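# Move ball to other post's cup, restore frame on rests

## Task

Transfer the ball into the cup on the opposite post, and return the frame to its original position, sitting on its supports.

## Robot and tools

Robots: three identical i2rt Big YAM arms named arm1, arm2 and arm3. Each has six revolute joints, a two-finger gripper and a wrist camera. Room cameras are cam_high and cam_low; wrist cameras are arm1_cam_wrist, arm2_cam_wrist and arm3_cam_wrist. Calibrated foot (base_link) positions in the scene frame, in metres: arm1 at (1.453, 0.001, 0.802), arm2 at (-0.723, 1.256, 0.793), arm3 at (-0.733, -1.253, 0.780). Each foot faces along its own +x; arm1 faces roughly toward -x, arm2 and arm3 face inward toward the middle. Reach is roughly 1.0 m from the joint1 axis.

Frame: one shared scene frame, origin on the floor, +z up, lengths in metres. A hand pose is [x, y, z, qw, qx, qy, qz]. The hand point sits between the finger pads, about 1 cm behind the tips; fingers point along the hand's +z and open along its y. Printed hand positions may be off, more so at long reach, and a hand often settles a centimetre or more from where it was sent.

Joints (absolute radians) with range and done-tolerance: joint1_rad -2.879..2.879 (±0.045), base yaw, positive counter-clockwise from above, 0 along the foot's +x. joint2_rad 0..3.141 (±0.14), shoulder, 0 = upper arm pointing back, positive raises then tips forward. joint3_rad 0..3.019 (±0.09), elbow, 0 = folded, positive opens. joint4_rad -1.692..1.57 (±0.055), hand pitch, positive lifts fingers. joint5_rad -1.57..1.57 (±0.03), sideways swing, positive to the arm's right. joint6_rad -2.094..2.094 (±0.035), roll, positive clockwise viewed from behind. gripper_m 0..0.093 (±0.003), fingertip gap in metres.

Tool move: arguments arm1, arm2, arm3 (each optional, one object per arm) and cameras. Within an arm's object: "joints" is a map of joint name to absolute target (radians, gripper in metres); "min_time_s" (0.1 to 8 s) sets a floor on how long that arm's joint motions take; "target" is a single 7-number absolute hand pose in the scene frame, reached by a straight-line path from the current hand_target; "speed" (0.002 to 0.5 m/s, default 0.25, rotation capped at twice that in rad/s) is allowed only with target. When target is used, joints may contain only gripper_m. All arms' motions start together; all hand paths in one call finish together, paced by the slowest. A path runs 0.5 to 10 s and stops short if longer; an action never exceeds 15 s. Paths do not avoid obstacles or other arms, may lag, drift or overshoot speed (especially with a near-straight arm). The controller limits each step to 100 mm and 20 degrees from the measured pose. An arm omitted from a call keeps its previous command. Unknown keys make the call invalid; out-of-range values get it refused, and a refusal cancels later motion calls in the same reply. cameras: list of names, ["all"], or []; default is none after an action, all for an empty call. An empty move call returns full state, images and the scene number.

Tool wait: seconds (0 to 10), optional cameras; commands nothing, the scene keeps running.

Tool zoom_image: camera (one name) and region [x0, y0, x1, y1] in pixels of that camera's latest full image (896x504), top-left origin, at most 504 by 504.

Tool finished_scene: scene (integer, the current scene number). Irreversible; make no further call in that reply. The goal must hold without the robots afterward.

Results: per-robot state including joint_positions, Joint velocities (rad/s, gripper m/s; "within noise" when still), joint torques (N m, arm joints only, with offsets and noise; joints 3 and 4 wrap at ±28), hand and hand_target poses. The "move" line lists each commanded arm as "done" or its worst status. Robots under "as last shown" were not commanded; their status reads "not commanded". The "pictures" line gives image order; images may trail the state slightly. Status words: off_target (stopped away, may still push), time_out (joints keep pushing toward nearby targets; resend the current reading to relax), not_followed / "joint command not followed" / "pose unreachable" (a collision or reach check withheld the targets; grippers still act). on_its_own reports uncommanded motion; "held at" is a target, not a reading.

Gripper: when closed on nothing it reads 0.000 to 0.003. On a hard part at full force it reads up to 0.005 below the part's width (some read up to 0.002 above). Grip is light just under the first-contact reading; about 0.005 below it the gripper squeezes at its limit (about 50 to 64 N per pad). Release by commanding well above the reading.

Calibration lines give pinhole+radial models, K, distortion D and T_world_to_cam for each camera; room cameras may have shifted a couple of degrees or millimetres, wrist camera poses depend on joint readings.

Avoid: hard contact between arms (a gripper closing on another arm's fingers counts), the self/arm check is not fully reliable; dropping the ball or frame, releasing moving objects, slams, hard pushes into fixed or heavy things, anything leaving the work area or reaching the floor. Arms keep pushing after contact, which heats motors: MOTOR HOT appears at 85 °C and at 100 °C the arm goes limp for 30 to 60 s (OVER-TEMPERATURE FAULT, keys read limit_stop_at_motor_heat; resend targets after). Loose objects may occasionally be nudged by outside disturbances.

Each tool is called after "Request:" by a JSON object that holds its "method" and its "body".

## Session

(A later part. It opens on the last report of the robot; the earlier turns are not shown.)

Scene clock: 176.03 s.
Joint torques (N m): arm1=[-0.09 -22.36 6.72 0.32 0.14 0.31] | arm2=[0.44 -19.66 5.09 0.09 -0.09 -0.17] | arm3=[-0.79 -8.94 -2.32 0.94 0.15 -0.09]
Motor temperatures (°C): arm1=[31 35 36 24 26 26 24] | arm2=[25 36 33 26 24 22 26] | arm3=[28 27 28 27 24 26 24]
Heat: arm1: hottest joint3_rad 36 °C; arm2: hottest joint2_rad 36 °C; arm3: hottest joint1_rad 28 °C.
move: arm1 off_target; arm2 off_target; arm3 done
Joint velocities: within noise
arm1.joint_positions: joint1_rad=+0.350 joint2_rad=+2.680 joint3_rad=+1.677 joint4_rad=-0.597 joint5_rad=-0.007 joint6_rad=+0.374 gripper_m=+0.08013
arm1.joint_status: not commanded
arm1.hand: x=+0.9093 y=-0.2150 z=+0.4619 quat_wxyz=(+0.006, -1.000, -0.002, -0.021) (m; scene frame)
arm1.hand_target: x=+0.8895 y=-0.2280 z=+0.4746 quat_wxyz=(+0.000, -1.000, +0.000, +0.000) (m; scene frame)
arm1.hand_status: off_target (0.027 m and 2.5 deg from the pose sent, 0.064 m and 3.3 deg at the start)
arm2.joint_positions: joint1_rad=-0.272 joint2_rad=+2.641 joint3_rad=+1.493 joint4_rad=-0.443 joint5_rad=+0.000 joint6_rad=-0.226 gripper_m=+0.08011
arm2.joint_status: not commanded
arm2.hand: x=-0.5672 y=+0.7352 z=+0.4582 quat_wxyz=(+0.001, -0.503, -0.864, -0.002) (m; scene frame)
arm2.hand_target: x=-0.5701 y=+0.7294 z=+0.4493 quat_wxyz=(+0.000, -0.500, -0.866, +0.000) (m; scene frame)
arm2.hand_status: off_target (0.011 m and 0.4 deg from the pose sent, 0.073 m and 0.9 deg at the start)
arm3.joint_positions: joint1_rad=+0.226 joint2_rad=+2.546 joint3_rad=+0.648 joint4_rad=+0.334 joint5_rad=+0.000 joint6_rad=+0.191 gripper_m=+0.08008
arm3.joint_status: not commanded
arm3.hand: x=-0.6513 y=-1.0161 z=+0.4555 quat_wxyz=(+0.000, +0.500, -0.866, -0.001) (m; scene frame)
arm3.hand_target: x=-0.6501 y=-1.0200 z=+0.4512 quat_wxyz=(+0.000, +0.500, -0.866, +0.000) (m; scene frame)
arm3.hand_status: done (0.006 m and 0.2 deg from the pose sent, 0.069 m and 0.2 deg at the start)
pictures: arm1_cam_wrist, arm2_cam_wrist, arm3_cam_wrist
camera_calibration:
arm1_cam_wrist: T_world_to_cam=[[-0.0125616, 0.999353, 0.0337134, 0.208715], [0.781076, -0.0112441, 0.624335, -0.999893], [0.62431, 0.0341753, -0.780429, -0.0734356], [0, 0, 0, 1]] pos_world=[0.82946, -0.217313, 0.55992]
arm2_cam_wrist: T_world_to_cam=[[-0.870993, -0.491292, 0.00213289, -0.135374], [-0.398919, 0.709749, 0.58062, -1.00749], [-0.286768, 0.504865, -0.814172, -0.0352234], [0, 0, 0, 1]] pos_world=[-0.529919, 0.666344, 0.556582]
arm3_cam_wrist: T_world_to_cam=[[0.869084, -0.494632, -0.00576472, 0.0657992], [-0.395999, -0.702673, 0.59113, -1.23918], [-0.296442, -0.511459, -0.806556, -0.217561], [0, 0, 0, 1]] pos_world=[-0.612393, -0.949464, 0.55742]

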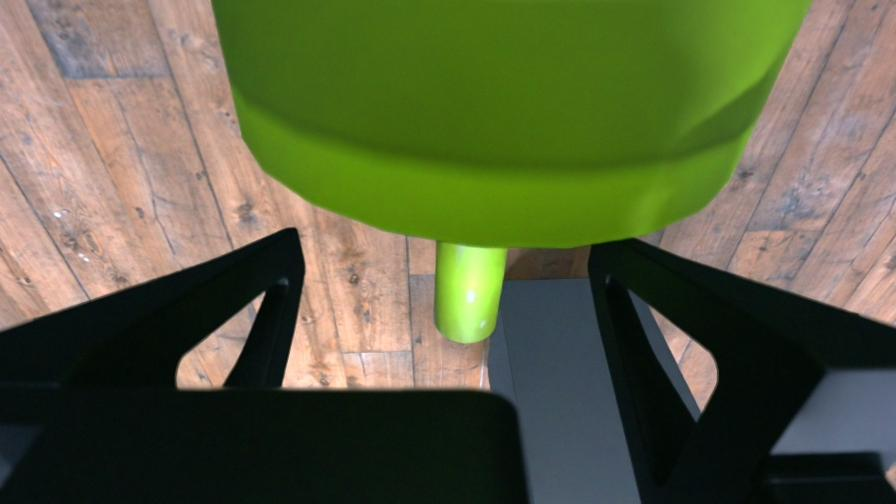

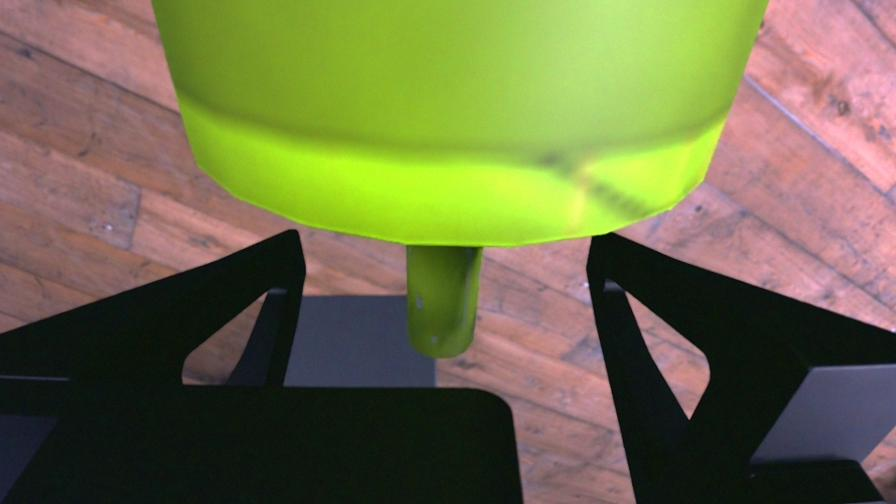

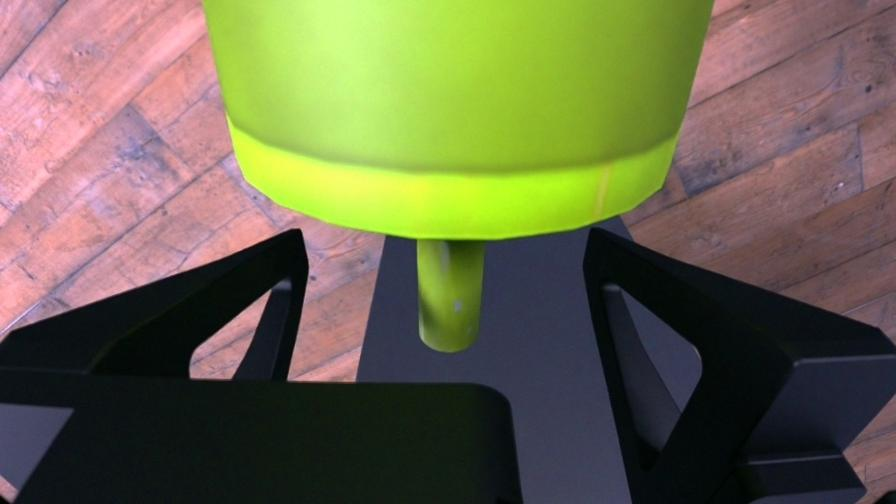

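Request:
{"method": "move", "body": {"arm1": {"target":[0.889,-0.228,0.468,0,1,0,0]}, "arm2": {"target":[-0.570,0.729,0.444,0,0.5,0.866,0]}, "arm3": {"target":[-0.650,-1.02,0.444,0,-0.5,0.866,0]}}}

Request:
{"method": "move", "body": {"arm1": {"joints":{"gripper_m":0.01}}, "arm2": {"joints":{"gripper_m":0.01}}, "arm3": {"joints":{"gripper_m":0.01}}, "cameras": ["all"]}}

Scene clock: 192.77 s.
Joint torques (N m): arm1=[-0.09 -21.54 6.89 0.51 0.15 0.3] | arm2=[0.5 -18.78 5.55 0.27 -0.09 -0.16] | arm3=[-0.79 -8.88 -2.36 0.95 0.15 -0.08]
Motor temperatures (°C): arm1=[31 33 35 24 26 26 24] | arm2=[25 34 32 26 24 22 26] | arm3=[28 28 27 27 24 26 24]
Heat: arm1: hottest joint3_rad 35 °C; arm2: hottest joint2_rad 34 °C; arm3: hottest joint1_rad 28 °C.
move: arm1 off_target; arm2 off_target; arm3 done
Joint velocities: within noise
arm1.joint_positions: joint1_rad=+0.350 joint2_rad=+2.680 joint3_rad=+1.685 joint4_rad=-0.597 joint5_rad=-0.007 joint6_rad=+0.374 gripper_m=+0.08013
arm1.joint_status: not commanded
arm1.hand: x=+0.9051 y=-0.2167 z=+0.4634 quat_wxyz=(+0.005, -1.000, -0.002, -0.017) (m; scene frame)
arm1.hand_target: x=+0.8896 y=-0.2279 z=+0.4685 quat_wxyz=(+0.000, -1.000, +0.000, +0.000) (m; scene frame)
arm1.hand_status: off_target (0.020 m and 2.0 deg from the pose sent, 0.025 m and 2.5 deg at the start)
arm2.joint_positions: joint1_rad=-0.272 joint2_rad=+2.641 joint3_rad=+1.493 joint4_rad=-0.443 joint5_rad=+0.000 joint6_rad=-0.226 gripper_m=+0.08011
arm2.joint_status: not commanded
arm2.hand: x=-0.5672 y=+0.7352 z=+0.4582 quat_wxyz=(+0.001, -0.503, -0.864, -0.002) (m; scene frame)
arm2.hand_target: x=-0.5701 y=+0.7296 z=+0.4445 quat_wxyz=(+0.000, -0.500, -0.866, +0.000) (m; scene frame)
arm2.hand_status: off_target (0.016 m and 0.4 deg from the pose sent, 0.016 m and 0.4 deg at the start)
arm3.joint_positions: joint1_rad=+0.226 joint2_rad=+2.567 joint3_rad=+0.661 joint4_rad=+0.343 joint5_rad=+0.000 joint6_rad=+0.191 gripper_m=+0.08008
arm3.joint_status: not commanded
arm3.hand: x=-0.6511 y=-1.0156 z=+0.4491 quat_wxyz=(-0.001, +0.500, -0.866, -0.002) (m; scene frame)
arm3.hand_target: x=-0.6502 y=-1.0202 z=+0.4442 quat_wxyz=(+0.000, +0.500, -0.866, +0.000) (m; scene frame)
arm3.hand_status: done (0.007 m and 0.2 deg from the pose sent, 0.012 m and 0.2 deg at the start)
pictures: none

Scene clock: 193.63 s.
Joint torques (N m): arm1=[0.03 -20.95 6.67 0.91 -0.31 0.25] | arm2=[0.5 -18.84 5.5 0.24 0.03 -0.23] | arm3=[-0.79 -8.88 -2.35 0.96 0.24 -0.08]
Motor temperatures (°C): arm1=[31 33 35 24 26 26 24] | arm2=[25 34 32 26 24 22 26] | arm3=[28 28 27 27 24 26 24]
Heat: arm1: hottest joint3_rad 35 °C; arm2: hottest joint2_rad 34 °C; arm3: hottest joint1_rad 28 °C.
move: arm1 done; arm2 off_target; arm3 off_target
Joint velocities: within noise
arm1.joint_positions: joint1_rad=+0.348 joint2_rad=+2.673 joint3_rad=+1.689 joint4_rad=-0.607 joint5_rad=+0.004 joint6_rad=+0.380 gripper_m=+0.01019
arm1.joint_status: all done
arm1.hand: x=+0.9010 y=-0.2150 z=+0.4683 quat_wxyz=(+0.010, -1.000, +0.002, -0.014) (m; scene frame)
arm1.hand_target: x=+0.8894 y=-0.2280 z=+0.4687 quat_wxyz=(+0.000, -1.000, +0.000, +0.000) (m; scene frame)
arm1.hand_status: not commanded
arm2.joint_positions: joint1_rad=-0.272 joint2_rad=+2.641 joint3_rad=+1.494 joint4_rad=-0.443 joint5_rad=-0.003 joint6_rad=-0.220 gripper_m=+0.01816
arm2.joint_status: gripper_m off_target (ended at +0.01819, target +0.01000)
arm2.hand: x=-0.5666 y=+0.7350 z=+0.4583 quat_wxyz=(+0.000, -0.505, -0.863, -0.003) (m; scene frame)
arm2.hand_target: x=-0.5701 y=+0.7295 z=+0.4446 quat_wxyz=(+0.000, -0.500, -0.866, +0.000) (m; scene frame)
arm2.hand_status: not commanded
arm3.joint_positions: joint1_rad=+0.226 joint2_rad=+2.567 joint3_rad=+0.661 joint4_rad=+0.343 joint5_rad=-0.002 joint6_rad=+0.191 gripper_m=+0.01742
arm3.joint_status: gripper_m off_target (ended at +0.01745, target +0.01000)
arm3.hand: x=-0.6513 y=-1.0153 z=+0.4491 quat_wxyz=(+0.000, +0.500, -0.866, -0.003) (m; scene frame)
arm3.hand_target: x=-0.6501 y=-1.0199 z=+0.4441 quat_wxyz=(+0.000, +0.500, -0.866, +0.000) (m; scene frame)
arm3.hand_status: not commanded
pictures: arm1_cam_wrist, arm2_cam_wrist, arm3_cam_wrist, cam_high, cam_low
camera_calibration:
arm1_cam_wrist: T_world_to_cam=[[-0.0045239, 0.999134, 0.0413624, 0.197498], [0.788873, -0.0218536, 0.614168, -1.00192], [0.61454, 0.0354081, -0.788091, -0.0505949], [0, 0, 0, 1]] pos_world=[0.822376, -0.217431, 0.567307]
arm2_cam_wrist: T_world_to_cam=[[-0.874012, -0.485904, -0.000685449, -0.139282], [-0.396348, 0.712108, 0.579492, -1.00695], [-0.281089, 0.506754, -0.814978, -0.0326914], [0, 0, 0, 1]] pos_world=[-0.530026, 0.665946, 0.556781]
arm3_cam_wrist: T_world_to_cam=[[0.869263, -0.494287, -0.00791326, 0.0676376], [-0.394953, -0.704021, 0.590226, -1.23501], [-0.297312, -0.509936, -0.807199, -0.221069], [0, 0, 0, 1]] pos_world=[-0.61229, -0.948768, 0.551021]

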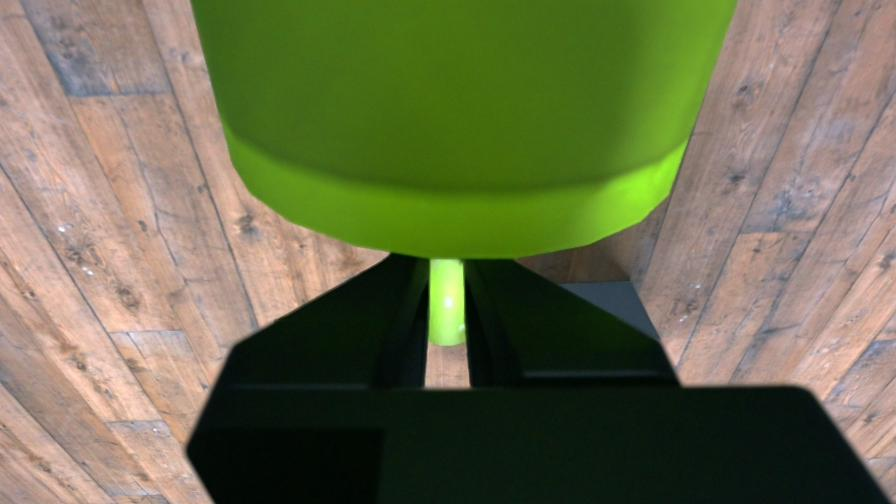

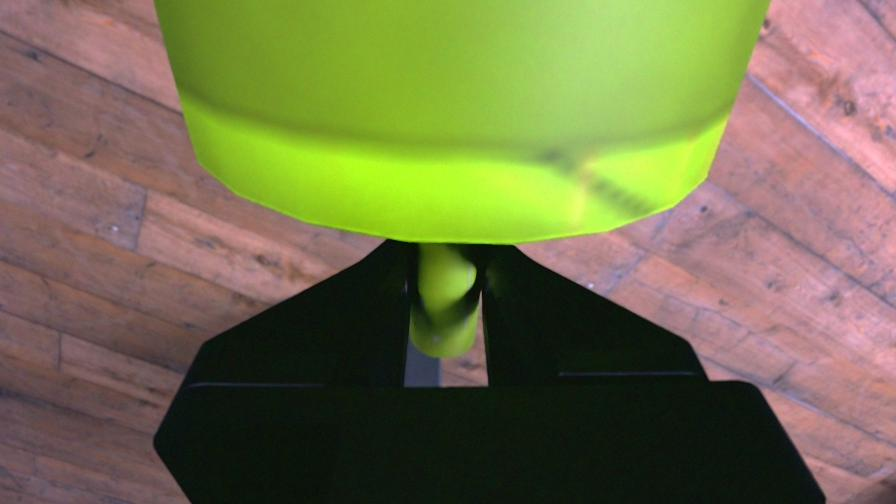

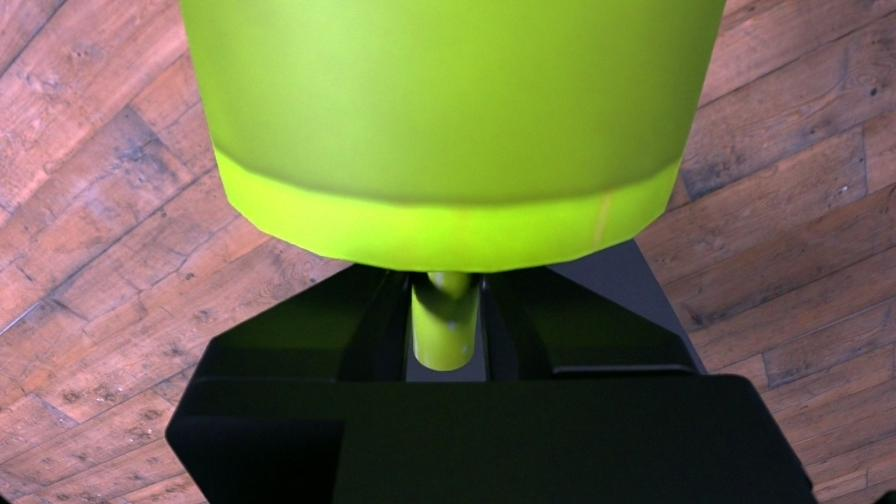

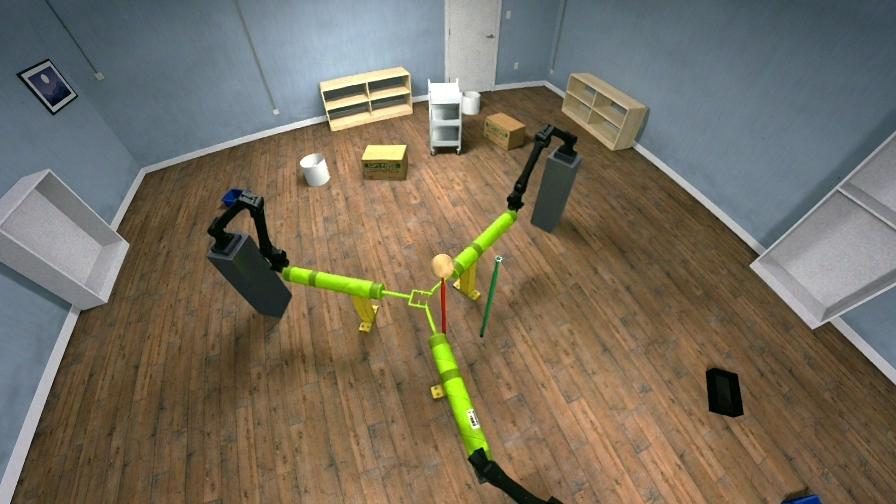

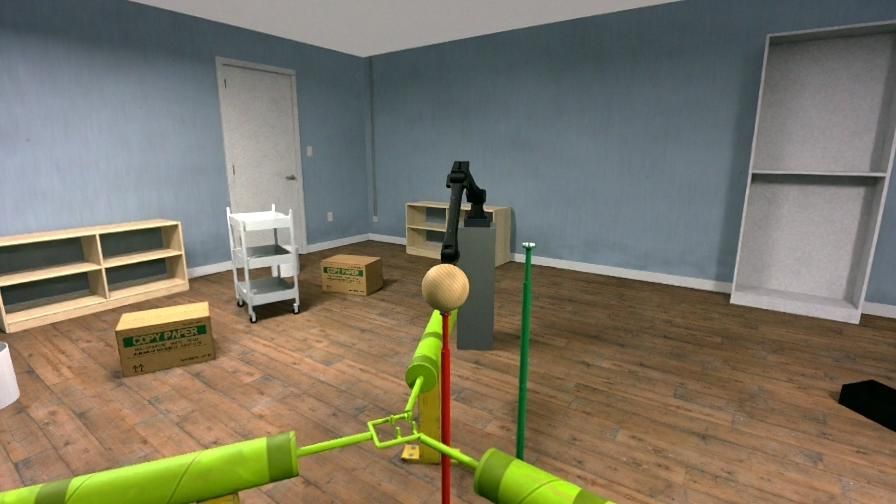

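Request:
{"method": "move", "body": {"arm1": {"joints":{"gripper_m":0.07}}}}

Request:
{"method": "move", "body": {"arm1": {"target":[0.898,-0.224,0.445,0,1,0,0],"speed":0.1}, "cameras": ["arm1_cam_wrist"]}}

Scene clock: 206.50 s.
Joint torques (N m): arm1=[0.03 -21.48 6.54 0.73 -0.08 0.25] | arm2=[0.5 -18.84 5.52 0.25 0.02 -0.22] | arm3=[-0.79 -8.88 -2.35 0.95 0.24 -0.08]
Motor temperatures (°C): arm1=[31 37 34 24 26 26 24] | arm2=[25 34 31 26 24 22 27] | arm3=[28 28 27 27 24 26 25]
Heat: arm1: hottest joint2_rad 37 °C; arm2: hottest joint2_rad 34 °C; arm3: hottest joint1_rad 28 °C.
move: arm1 done
Joint velocities: within noise
arm1.joint_positions: joint1_rad=+0.349 joint2_rad=+2.680 joint3_rad=+1.689 joint4_rad=-0.602 joint5_rad=-0.001 joint6_rad=+0.380 gripper_m=+0.06977
arm1.joint_status: all done
arm1.hand: x=+0.9032 y=-0.2153 z=+0.4642 quat_wxyz=(+0.008, -1.000, +0.002, -0.016) (m; scene frame)
arm1.hand_target: x=+0.8895 y=-0.2279 z=+0.4686 quat_wxyz=(+0.000, -1.000, +0.000, +0.000) (m; scene frame)
arm1.hand_status: not commanded
arm2, arm3: as last shown
pictures: none

Scene clock: 207.73 s.
Joint torques (N m): arm1=[-0.03 -21.89 6.01 0.69 -0.08 0.24] | arm2=[0.44 -18.84 5.5 0.24 0.03 -0.22] | arm3=[-0.79 -8.82 -2.35 0.95 0.24 -0.08]
Motor temperatures (°C): arm1=[31 37 34 24 26 26 24] | arm2=[25 34 31 26 24 22 27] | arm3=[28 28 27 27 24 26 25]
Heat: arm1: hottest joint2_rad 37 °C; arm2: hottest joint2_rad 34 °C; arm3: hottest joint1_rad 28 °C.
move: arm1 off_target
Joint velocities: within noise
arm1.joint_positions: joint1_rad=+0.349 joint2_rad=+2.726 joint3_rad=+1.689 joint4_rad=-0.560 joint5_rad=-0.001 joint6_rad=+0.380 gripper_m=+0.06987
arm1.joint_status: not commanded
arm1.hand: x=+0.9138 y=-0.2110 z=+0.4383 quat_wxyz=(+0.009, -1.000, +0.002, -0.018) (m; scene frame)
arm1.hand_target: x=+0.8985 y=-0.2239 z=+0.4454 quat_wxyz=(+0.000, -1.000, +0.000, +0.000) (m; scene frame)
arm1.hand_status: off_target (0.022 m and 2.3 deg from the pose sent, 0.022 m and 2.1 deg at the start)
arm2, arm3: as last shown
pictures: arm1_cam_wrist
camera_calibration:
arm1_cam_wrist: T_world_to_cam=[[-0.00497421, 0.999254, 0.0382868, 0.196664], [0.784587, -0.0198384, 0.619701, -0.991604], [0.619999, 0.0331218, -0.783904, -0.0894943], [0, 0, 0, 1]] pos_world=[0.834464, -0.213225, 0.536813]

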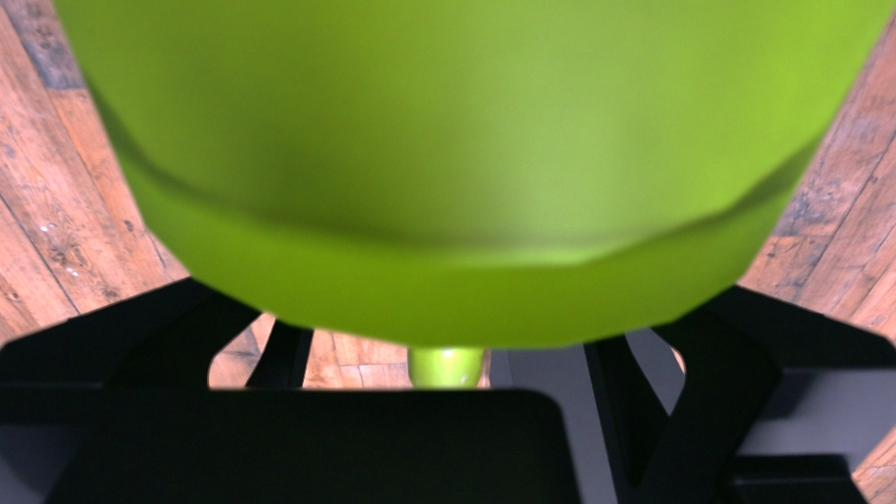

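Request:
{"method": "move", "body": {"arm1": {"target":[0.898,-0.224,0.456,0,1,0,0],"speed":0.1}}}

Request:
{"method": "move", "body": {"arm1": {"joints":{"gripper_m":0.01}}, "cameras": ["arm1_cam_wrist"]}}

Scene clock: 211.73 s.
Joint torques (N m): arm1=[-0.03 -23.77 4.64 0.4 -0.08 0.25] | arm2=[0.44 -18.84 5.52 0.25 0.03 -0.23] | arm3=[-0.79 -8.82 -2.35 0.95 0.24 -0.08]
Motor temperatures (°C): arm1=[30 37 34 24 26 26 24] | arm2=[25 35 31 26 24 22 27] | arm3=[28 28 27 27 24 26 25]
Heat: arm1: hottest joint2_rad 37 °C; arm2: hottest joint2_rad 35 °C; arm3: hottest joint1_rad 28 °C.
move: arm1 off_target
Joint velocities: within noise
arm1.joint_positions: joint1_rad=+0.349 joint2_rad=+2.726 joint3_rad=+1.689 joint4_rad=-0.560 joint5_rad=-0.001 joint6_rad=+0.380 gripper_m=+0.06987
arm1.joint_status: not commanded
arm1.hand: x=+0.9138 y=-0.2110 z=+0.4383 quat_wxyz=(+0.009, -1.000, +0.002, -0.018) (m; scene frame)
arm1.hand_target: x=+0.8984 y=-0.2239 z=+0.4559 quat_wxyz=(+0.000, -1.000, +0.000, +0.000) (m; scene frame)
arm1.hand_status: off_target (0.027 m and 2.3 deg from the pose sent, 0.027 m and 2.3 deg at the start)
arm2, arm3: as last shown
pictures: none

Scene clock: 212.47 s.
Joint torques (N m): arm1=[-0.03 -23.71 4.64 0.39 0.03 0.03] | arm2=[0.5 -18.84 5.52 0.25 -0.01 -0.23] | arm3=[-0.79 -8.88 -2.33 0.95 0.23 -0.08]
Motor temperatures (°C): arm1=[30 37 34 24 26 26 24] | arm2=[25 35 31 26 24 22 28] | arm3=[28 28 27 27 24 26 25]
Heat: arm1: hottest joint2_rad 37 °C; arm2: hottest joint2_rad 35 °C; arm3: hottest joint1_rad 28 °C.
move: arm1 off_target
Joint velocities: within noise
arm1.joint_positions: joint1_rad=+0.349 joint2_rad=+2.726 joint3_rad=+1.689 joint4_rad=-0.560 joint5_rad=-0.004 joint6_rad=+0.403 gripper_m=+0.01871
arm1.joint_status: gripper_m off_target (ended at +0.01874, target +0.01000)
arm1.hand: x=+0.9140 y=-0.2114 z=+0.4383 quat_wxyz=(+0.008, -1.000, +0.013, -0.018) (m; scene frame)
arm1.hand_target: x=+0.8984 y=-0.2239 z=+0.4559 quat_wxyz=(+0.000, -1.000, +0.000, +0.000) (m; scene frame)
arm1.hand_status: not commanded
arm2, arm3: as last shown
arm2.joint_positions: joint1_rad=-0.272 joint2_rad=+2.641 joint3_rad=+1.494 joint4_rad=-0.443 joint5_rad=-0.002 joint6_rad=-0.220 gripper_m=+0.01816
arm2.hand: x=-0.5667 y=+0.7350 z=+0.4583 quat_wxyz=(+0.000, -0.505, -0.863, -0.002) (m; scene frame)
pictures: arm1_cam_wrist
camera_calibration:
arm1_cam_wrist: T_world_to_cam=[[0.0180093, 0.999168, 0.0366037, 0.176784], [0.783598, -0.0368434, 0.620175, -0.994601], [0.621008, 0.0175137, -0.783609, -0.0939772], [0, 0, 0, 1]] pos_world=[0.834544, -0.211635, 0.536715]

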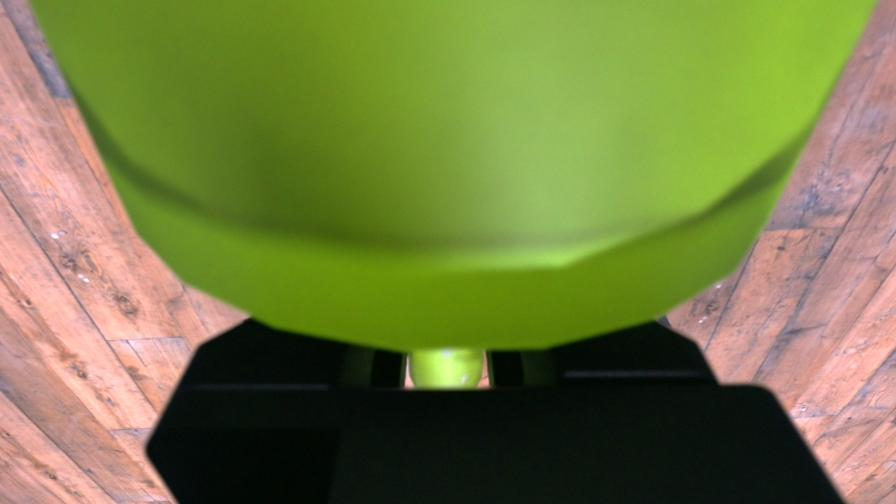

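Request:
{"method": "move", "body": {"arm1": {"target":[0.898,-0.224,0.636,0,1,0,0],"speed":0.12}, "arm2": {"target":[-0.570,0.729,0.635,0,0.5,0.866,0],"speed":0.12}, "arm3": {"target":[-0.650,-1.02,0.634,0,-0.5,0.866,0],"speed":0.12}, "cameras": ["all"]}}

Scene clock: 242.87 s.
Joint torques (N m): arm1=[-0.09 -25 5.65 -0.23 0.11 0.01] | arm2=[1.26 -24.18 3.93 -0.57 -0.27 -0.22] | arm3=[-0.44 -9.64 1.24 -0.29 0.11 -0.07]
Motor temperatures (°C): arm1=[30 39 32 24 26 26 25] | arm2=[25 36 31 26 24 22 28] | arm3=[28 29 26 27 24 25 26]
Heat: arm1: hottest joint2_rad 39 °C; arm2: hottest joint2_rad 36 °C; arm3: hottest joint2_rad 29 °C.
move: arm1 off_target; arm2 off_target; arm3 done
Joint velocities: within noise
arm1.joint_positions: joint1_rad=+0.349 joint2_rad=+2.372 joint3_rad=+1.518 joint4_rad=-0.751 joint5_rad=-0.006 joint6_rad=+0.404 gripper_m=+0.01871
arm1.joint_status: not commanded
arm1.hand: x=+0.9127 y=-0.2131 z=+0.6031 quat_wxyz=(+0.008, -1.000, +0.013, -0.022) (m; scene frame)
arm1.hand_target: x=+0.8985 y=-0.2237 z=+0.6352 quat_wxyz=(+0.000, -1.000, +0.000, +0.000) (m; scene frame)
arm1.hand_status: off_target (0.038 m and 3.2 deg from the pose sent, 0.199 m and 2.7 deg at the start)
arm2.joint_positions: joint1_rad=-0.280 joint2_rad=+2.301 joint3_rad=+1.361 joint4_rad=-0.665 joint5_rad=+0.005 joint6_rad=-0.219 gripper_m=+0.01816
arm2.joint_status: not commanded
arm2.hand: x=-0.5723 y=+0.7327 z=+0.6131 quat_wxyz=(+0.008, -0.509, -0.861, -0.005) (m; scene frame)
arm2.hand_target: x=-0.5700 y=+0.7291 z=+0.6342 quat_wxyz=(+0.000, -0.500, -0.866, +0.000) (m; scene frame)
arm2.hand_status: off_target (0.022 m and 1.6 deg from the pose sent, 0.177 m and 0.8 deg at the start)
arm3.joint_positions: joint1_rad=+0.223 joint2_rad=+1.853 joint3_rad=+0.430 joint4_rad=-0.145 joint5_rad=+0.001 joint6_rad=+0.191 gripper_m=+0.01742
arm3.joint_status: not commanded
arm3.hand: x=-0.6507 y=-1.0186 z=+0.6280 quat_wxyz=(+0.001, +0.498, -0.867, +0.000) (m; scene frame)
arm3.hand_target: x=-0.6501 y=-1.0201 z=+0.6336 quat_wxyz=(+0.000, +0.500, -0.866, +0.000) (m; scene frame)
arm3.hand_status: done (0.006 m and 0.2 deg from the pose sent, 0.185 m and 0.3 deg at the start)
pictures: arm1_cam_wrist, arm2_cam_wrist, arm3_cam_wrist, cam_high, cam_low
camera_calibration:
arm1_cam_wrist: T_world_to_cam=[[0.0184982, 0.999095, 0.0383057, 0.170901], [0.778014, -0.038447, 0.627069, -1.0953], [0.627974, 0.0182028, -0.778021, 0.0263915], [0, 0, 0, 1]] pos_world=[0.832428, -0.213338, 0.700818]
arm2_cam_wrist: T_world_to_cam=[[-0.878137, -0.478394, 0.0037594, -0.15597], [-0.383379, 0.708385, 0.592631, -1.09512], [-0.286174, 0.51897, -0.805465, 0.0753263], [0, 0, 0, 1]] pos_world=[-0.535255, 0.662062, 0.710264]
arm3_cam_wrist: T_world_to_cam=[[0.867561, -0.497317, -0.00382736, 0.0601577], [-0.397978, -0.69884, 0.594336, -1.34196], [-0.298248, -0.514099, -0.804208, -0.0849182], [0, 0, 0, 1]] pos_world=[-0.611589, -0.951556, 0.729514]

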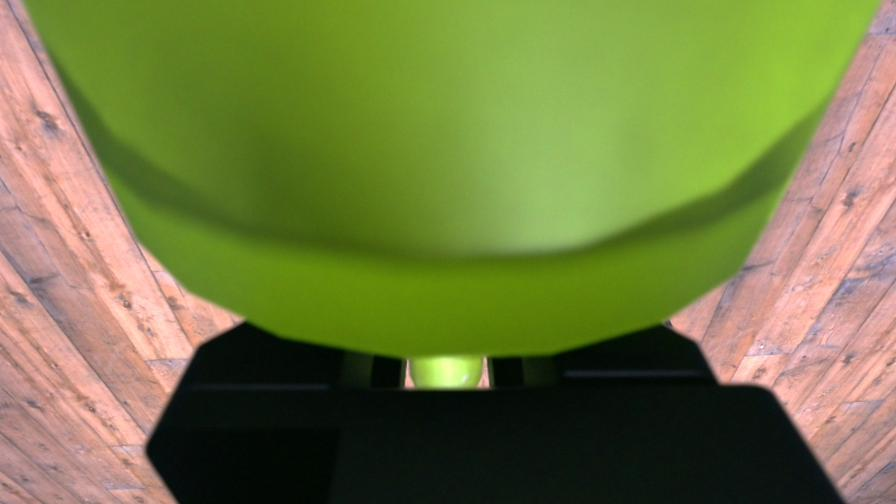

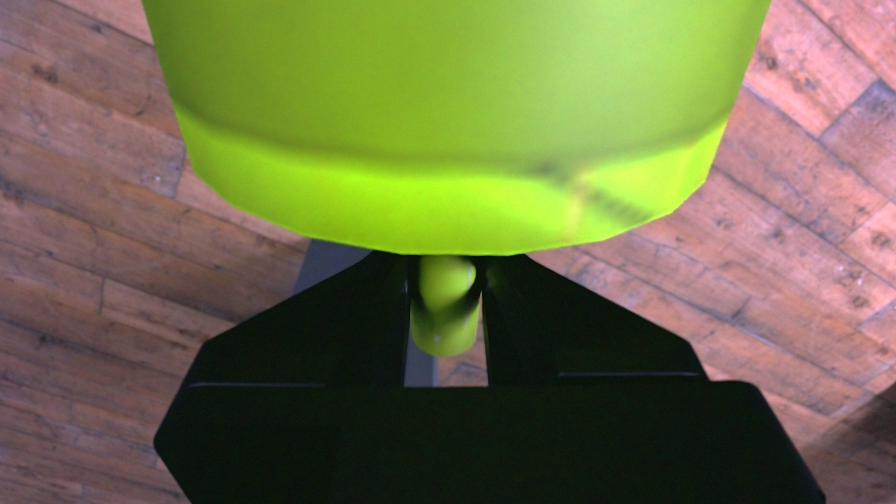

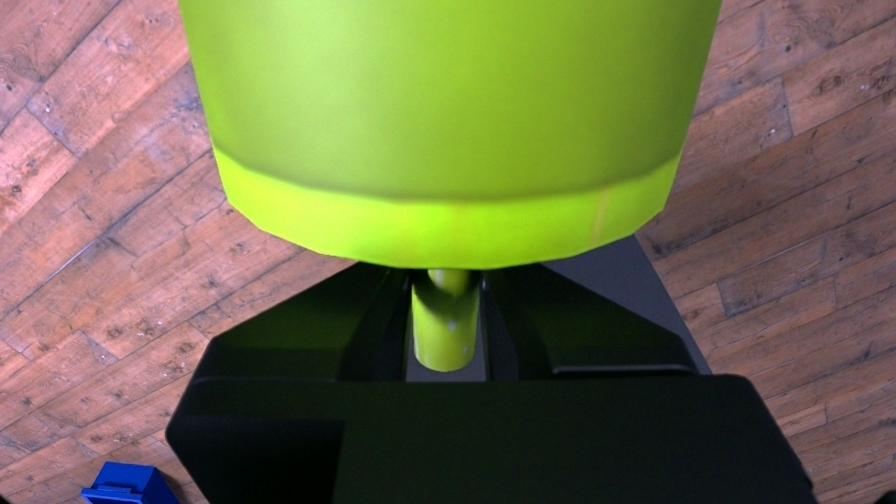

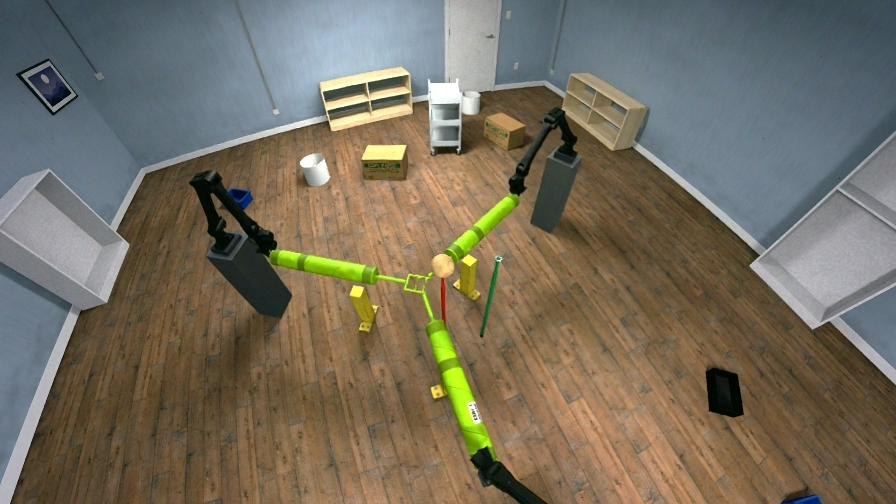

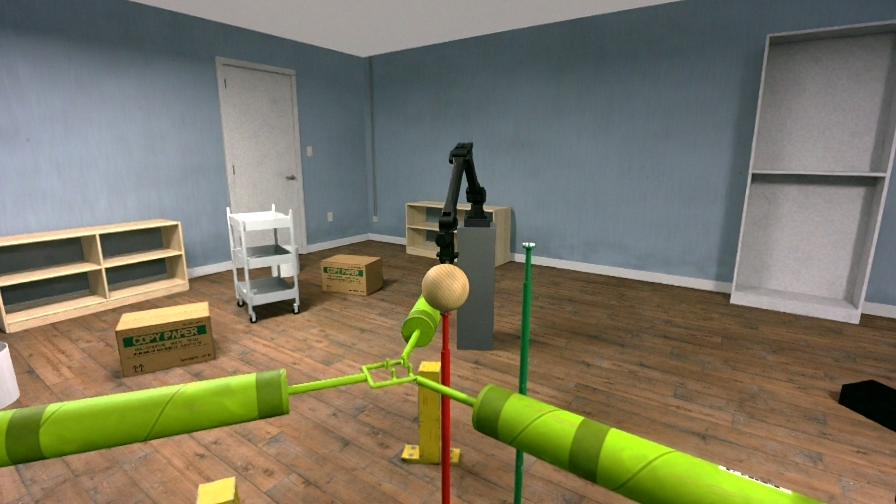

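Request:
{"method": "zoom_image", "body": {"camera": "cam_low", "region": [350, 330, 470, 400]}}

Request:
{"method": "zoom_image", "body": {"camera": "cam_high", "region": [390, 240, 510, 345]}}

Scaled by 4.200 from the camera's 896x504 image, which has a finer 1280x720 frame.

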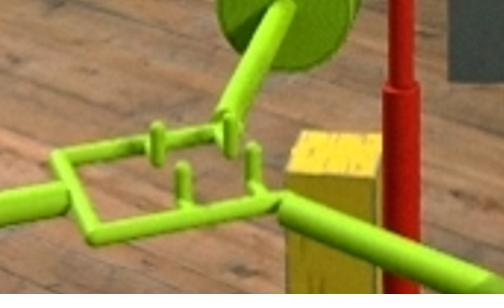

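Scaled by 4.200 from the camera's 896x504 image, which has a finer 1280x720 frame.

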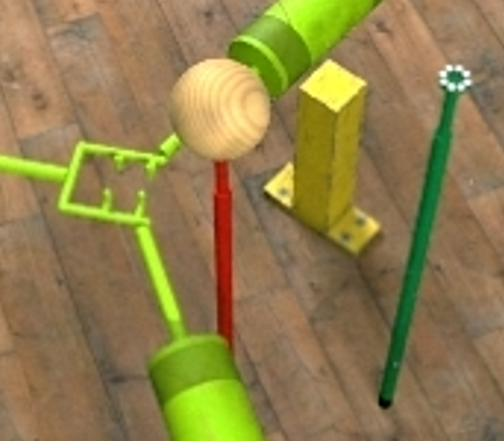

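Request:
{"method": "move", "body": {"arm1": {"target":[0.938,-0.164,0.65,0,1,0,0],"speed":0.12}, "arm2": {"target":[-0.528,0.789,0.658,0,0.5,0.866,0],"speed":0.12}, "arm3": {"target":[-0.610,-0.957,0.635,0,-0.5,0.866,0],"speed":0.12}, "cameras": ["cam_high","cam_low"]}}

Request:
{"method": "zoom_image", "body": {"camera": "cam_low", "region": [370, 250, 490, 400]}}

Request:
{"method": "zoom_image", "body": {"camera": "cam_high", "region": [390, 240, 510, 345]}}

Scene clock: 267.07 s.
Joint torques (N m): arm1=[-1.14 -23 4.6 0.27 -0.07 -0.11] | arm2=[1.67 -22.59 3.32 -0.16 -0.11 -0.13] | arm3=[-0.79 -8.7 4.48 -0.14 0.1 -0.13]
Motor temperatures (°C): arm1=[30 37 33 24 26 25 26] | arm2=[25 42 31 26 24 22 29] | arm3=[28 29 25 27 24 25 26]
Heat: arm1: hottest joint2_rad 37 °C; arm2: hottest joint2_rad 42 °C; arm3: hottest joint2_rad 29 °C.
move: arm1 off_target; arm2 off_target; arm3 done
Joint velocities: within noise
arm1.joint_positions: joint1_rad=+0.285 joint2_rad=+2.245 joint3_rad=+1.305 joint4_rad=-0.670 joint5_rad=-0.001 joint6_rad=+0.342 gripper_m=+0.01871
arm1.joint_status: not commanded
arm1.hand: x=+0.9537 y=-0.1600 z=+0.6221 quat_wxyz=(+0.010, -1.000, +0.014, -0.025) (m; scene frame)
arm1.hand_target: x=+0.9385 y=-0.1638 z=+0.6492 quat_wxyz=(+0.001, -1.000, +0.000, +0.000) (m; scene frame)
arm1.hand_status: off_target (0.032 m and 3.5 deg from the pose sent, 0.073 m and 3.1 deg at the start)
arm2.joint_positions: joint1_rad=-0.171 joint2_rad=+2.185 joint3_rad=+1.214 joint4_rad=-0.641 joint5_rad=-0.001 joint6_rad=-0.116 gripper_m=+0.01816
arm2.joint_status: not commanded
arm2.hand: x=-0.5316 y=+0.7908 z=+0.6389 quat_wxyz=(+0.010, -0.507, -0.862, -0.008) (m; scene frame)
arm2.hand_target: x=-0.5280 y=+0.7891 z=+0.6572 quat_wxyz=(+0.000, -0.500, -0.866, +0.000) (m; scene frame)
arm2.hand_status: off_target (0.019 m and 1.7 deg from the pose sent, 0.085 m and 1.6 deg at the start)
arm3.joint_positions: joint1_rad=+0.175 joint2_rad=+1.879 joint3_rad=+0.608 joint4_rad=-0.287 joint5_rad=+0.001 joint6_rad=+0.144 gripper_m=+0.01742
arm3.joint_status: not commanded
arm3.hand: x=-0.6141 y=-0.9594 z=+0.6362 quat_wxyz=(-0.004, +0.498, -0.867, -0.003) (m; scene frame)
arm3.hand_target: x=-0.6100 y=-0.9570 z=+0.6351 quat_wxyz=(+0.000, +0.500, -0.866, +0.000) (m; scene frame)
arm3.hand_status: done (0.005 m and 0.6 deg from the pose sent, 0.074 m and 0.2 deg at the start)
pictures: cam_high, cam_low

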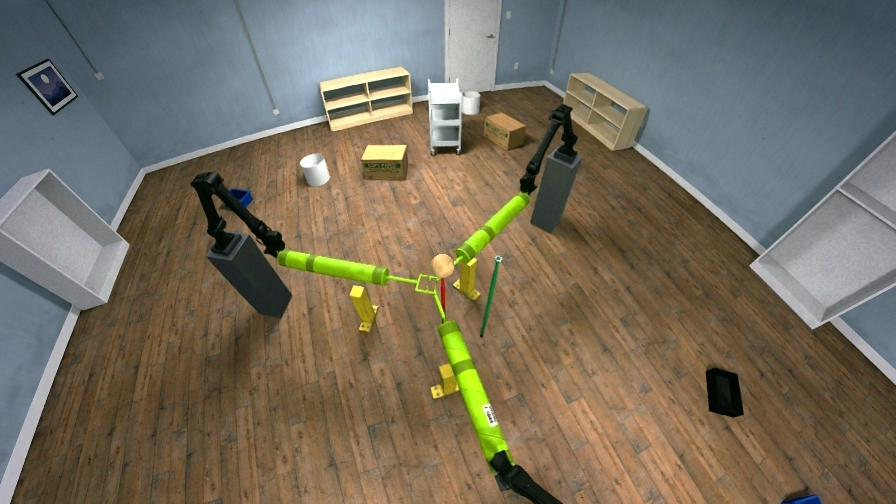

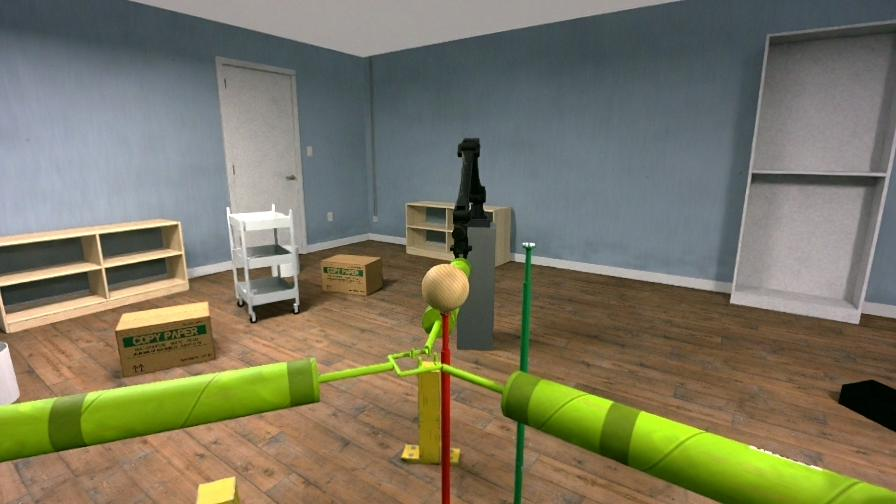

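Scaled by 3.360 from the camera's 896x504 image, which has a finer 1280x720 frame.

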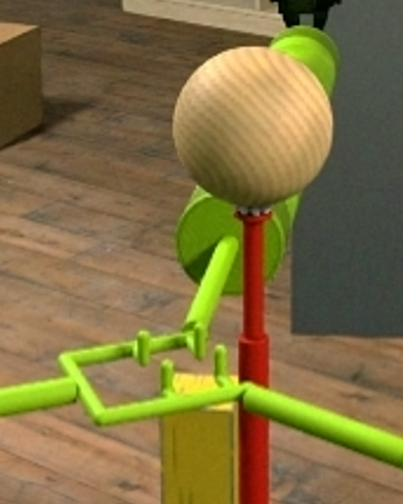

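Scaled by 4.200 from the camera's 896x504 image, which has a finer 1280x720 frame.

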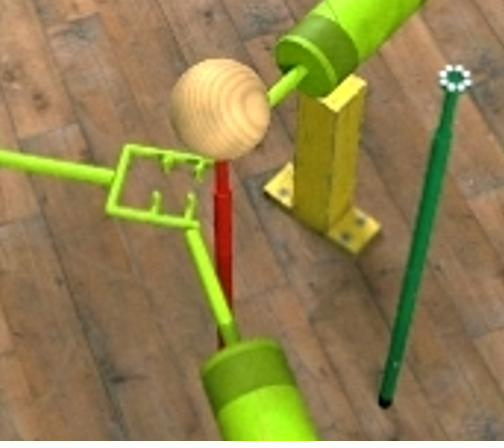

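Request:
{"method": "move", "body": {"arm1": {"target":[0.940,-0.160,0.703,0,1,0,0],"speed":0.12}, "arm2": {"target":[-0.520,0.796,0.710,0,0.5,0.866,0],"speed":0.12}, "arm3": {"target":[-0.605,-0.953,0.688,0,-0.5,0.866,0],"speed":0.12}, "cameras": ["cam_high","cam_low"]}}

Request:
{"method": "zoom_image", "body": {"camera": "cam_low", "region": [380, 250, 480, 350]}}

Request:
{"method": "zoom_image", "body": {"camera": "cam_high", "region": [405, 245, 465, 305]}}

Scene clock: 305.53 s.
Joint torques (N m): arm1=[-1.67 -22.12 5.81 -0.16 -0.07 -0.16] | arm2=[2.9 -21.83 4.31 -0.58 -0.13 -0.02] | arm3=[-0.79 -10.81 5.64 -0.59 0.14 -0.13]
Motor temperatures (°C): arm1=[30 37 32 24 26 25 26] | arm2=[25 45 30 26 24 22 29] | arm3=[28 29 26 27 24 25 27]
Heat: arm1: hottest joint2_rad 37 °C; arm2: hottest joint2_rad 45 °C; arm3: hottest joint2_rad 29 °C.
move: arm1 off_target; arm2 off_target; arm3 off_target
Joint velocities: within noise
arm1.joint_positions: joint1_rad=+0.285 joint2_rad=+2.131 joint3_rad=+1.283 joint4_rad=-0.755 joint5_rad=-0.001 joint6_rad=+0.341 gripper_m=+0.01871
arm1.joint_status: not commanded
arm1.hand: x=+0.9543 y=-0.1601 z=+0.6755 quat_wxyz=(+0.009, -1.000, +0.014, -0.021) (m; scene frame)
arm1.hand_target: x=+0.9404 y=-0.1599 z=+0.7024 quat_wxyz=(+0.001, -1.000, +0.000, +0.000) (m; scene frame)
arm1.hand_status: off_target (0.031 m and 3.1 deg from the pose sent, 0.082 m and 3.4 deg at the start)
arm2.joint_positions: joint1_rad=-0.166 joint2_rad=+2.071 joint3_rad=+1.201 joint4_rad=-0.731 joint5_rad=-0.001 joint6_rad=-0.107 gripper_m=+0.01816
arm2.joint_status: not commanded
arm2.hand: x=-0.5292 y=+0.7918 z=+0.6915 quat_wxyz=(+0.006, -0.508, -0.861, -0.005) (m; scene frame)
arm2.hand_target: x=-0.5202 y=+0.7960 z=+0.7092 quat_wxyz=(+0.000, -0.500, -0.866, +0.000) (m; scene frame)
arm2.hand_status: off_target (0.021 m and 1.4 deg from the pose sent, 0.072 m and 1.7 deg at the start)
arm3.joint_positions: joint1_rad=+0.166 joint2_rad=+1.746 joint3_rad=+0.625 joint4_rad=-0.457 joint5_rad=+0.000 joint6_rad=+0.135 gripper_m=+0.01742
arm3.joint_status: not commanded
arm3.hand: x=-0.6111 y=-0.9595 z=+0.6777 quat_wxyz=(+0.005, +0.498, -0.867, +0.003) (m; scene frame)
arm3.hand_target: x=-0.6050 y=-0.9531 z=+0.6878 quat_wxyz=(+0.000, +0.500, -0.866, +0.000) (m; scene frame)
arm3.hand_status: off_target (0.014 m and 0.8 deg from the pose sent, 0.053 m and 0.6 deg at the start)
pictures: cam_high, cam_low

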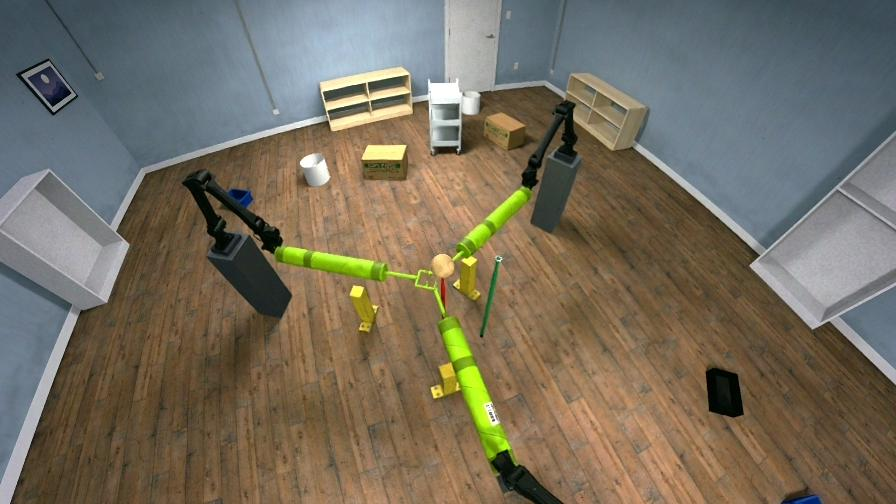

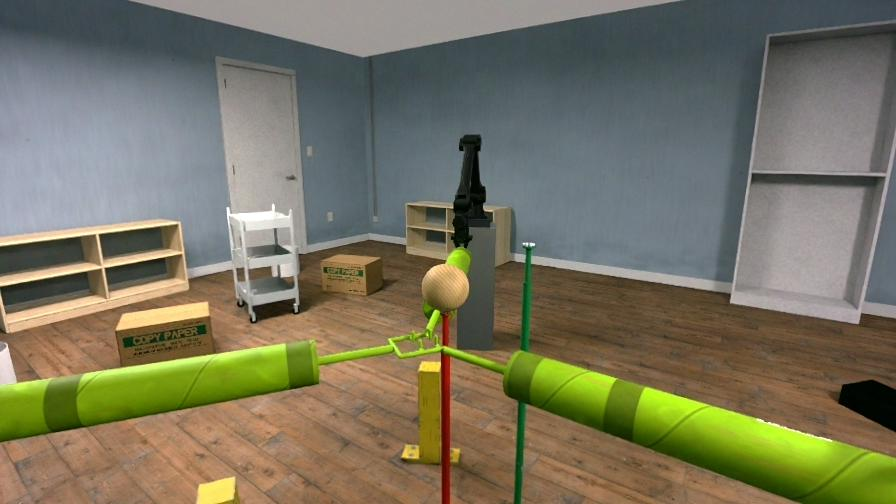

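Scaled by 5.040 from the camera's 896x504 image, which has a finer 1280x720 frame.

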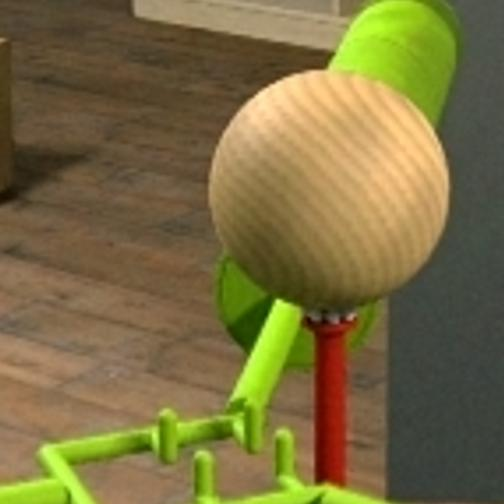

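Scaled by 8.400 from the camera's 896x504 image, which has a finer 1280x720 frame.

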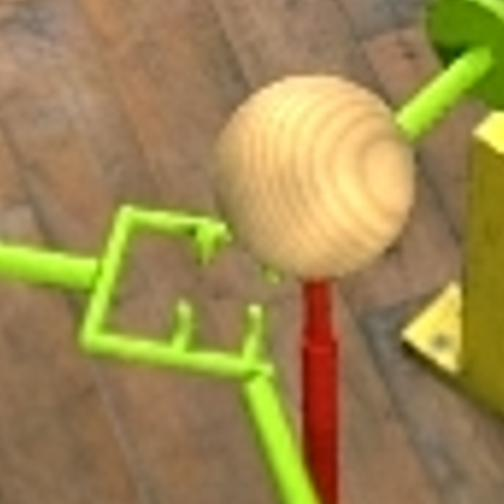

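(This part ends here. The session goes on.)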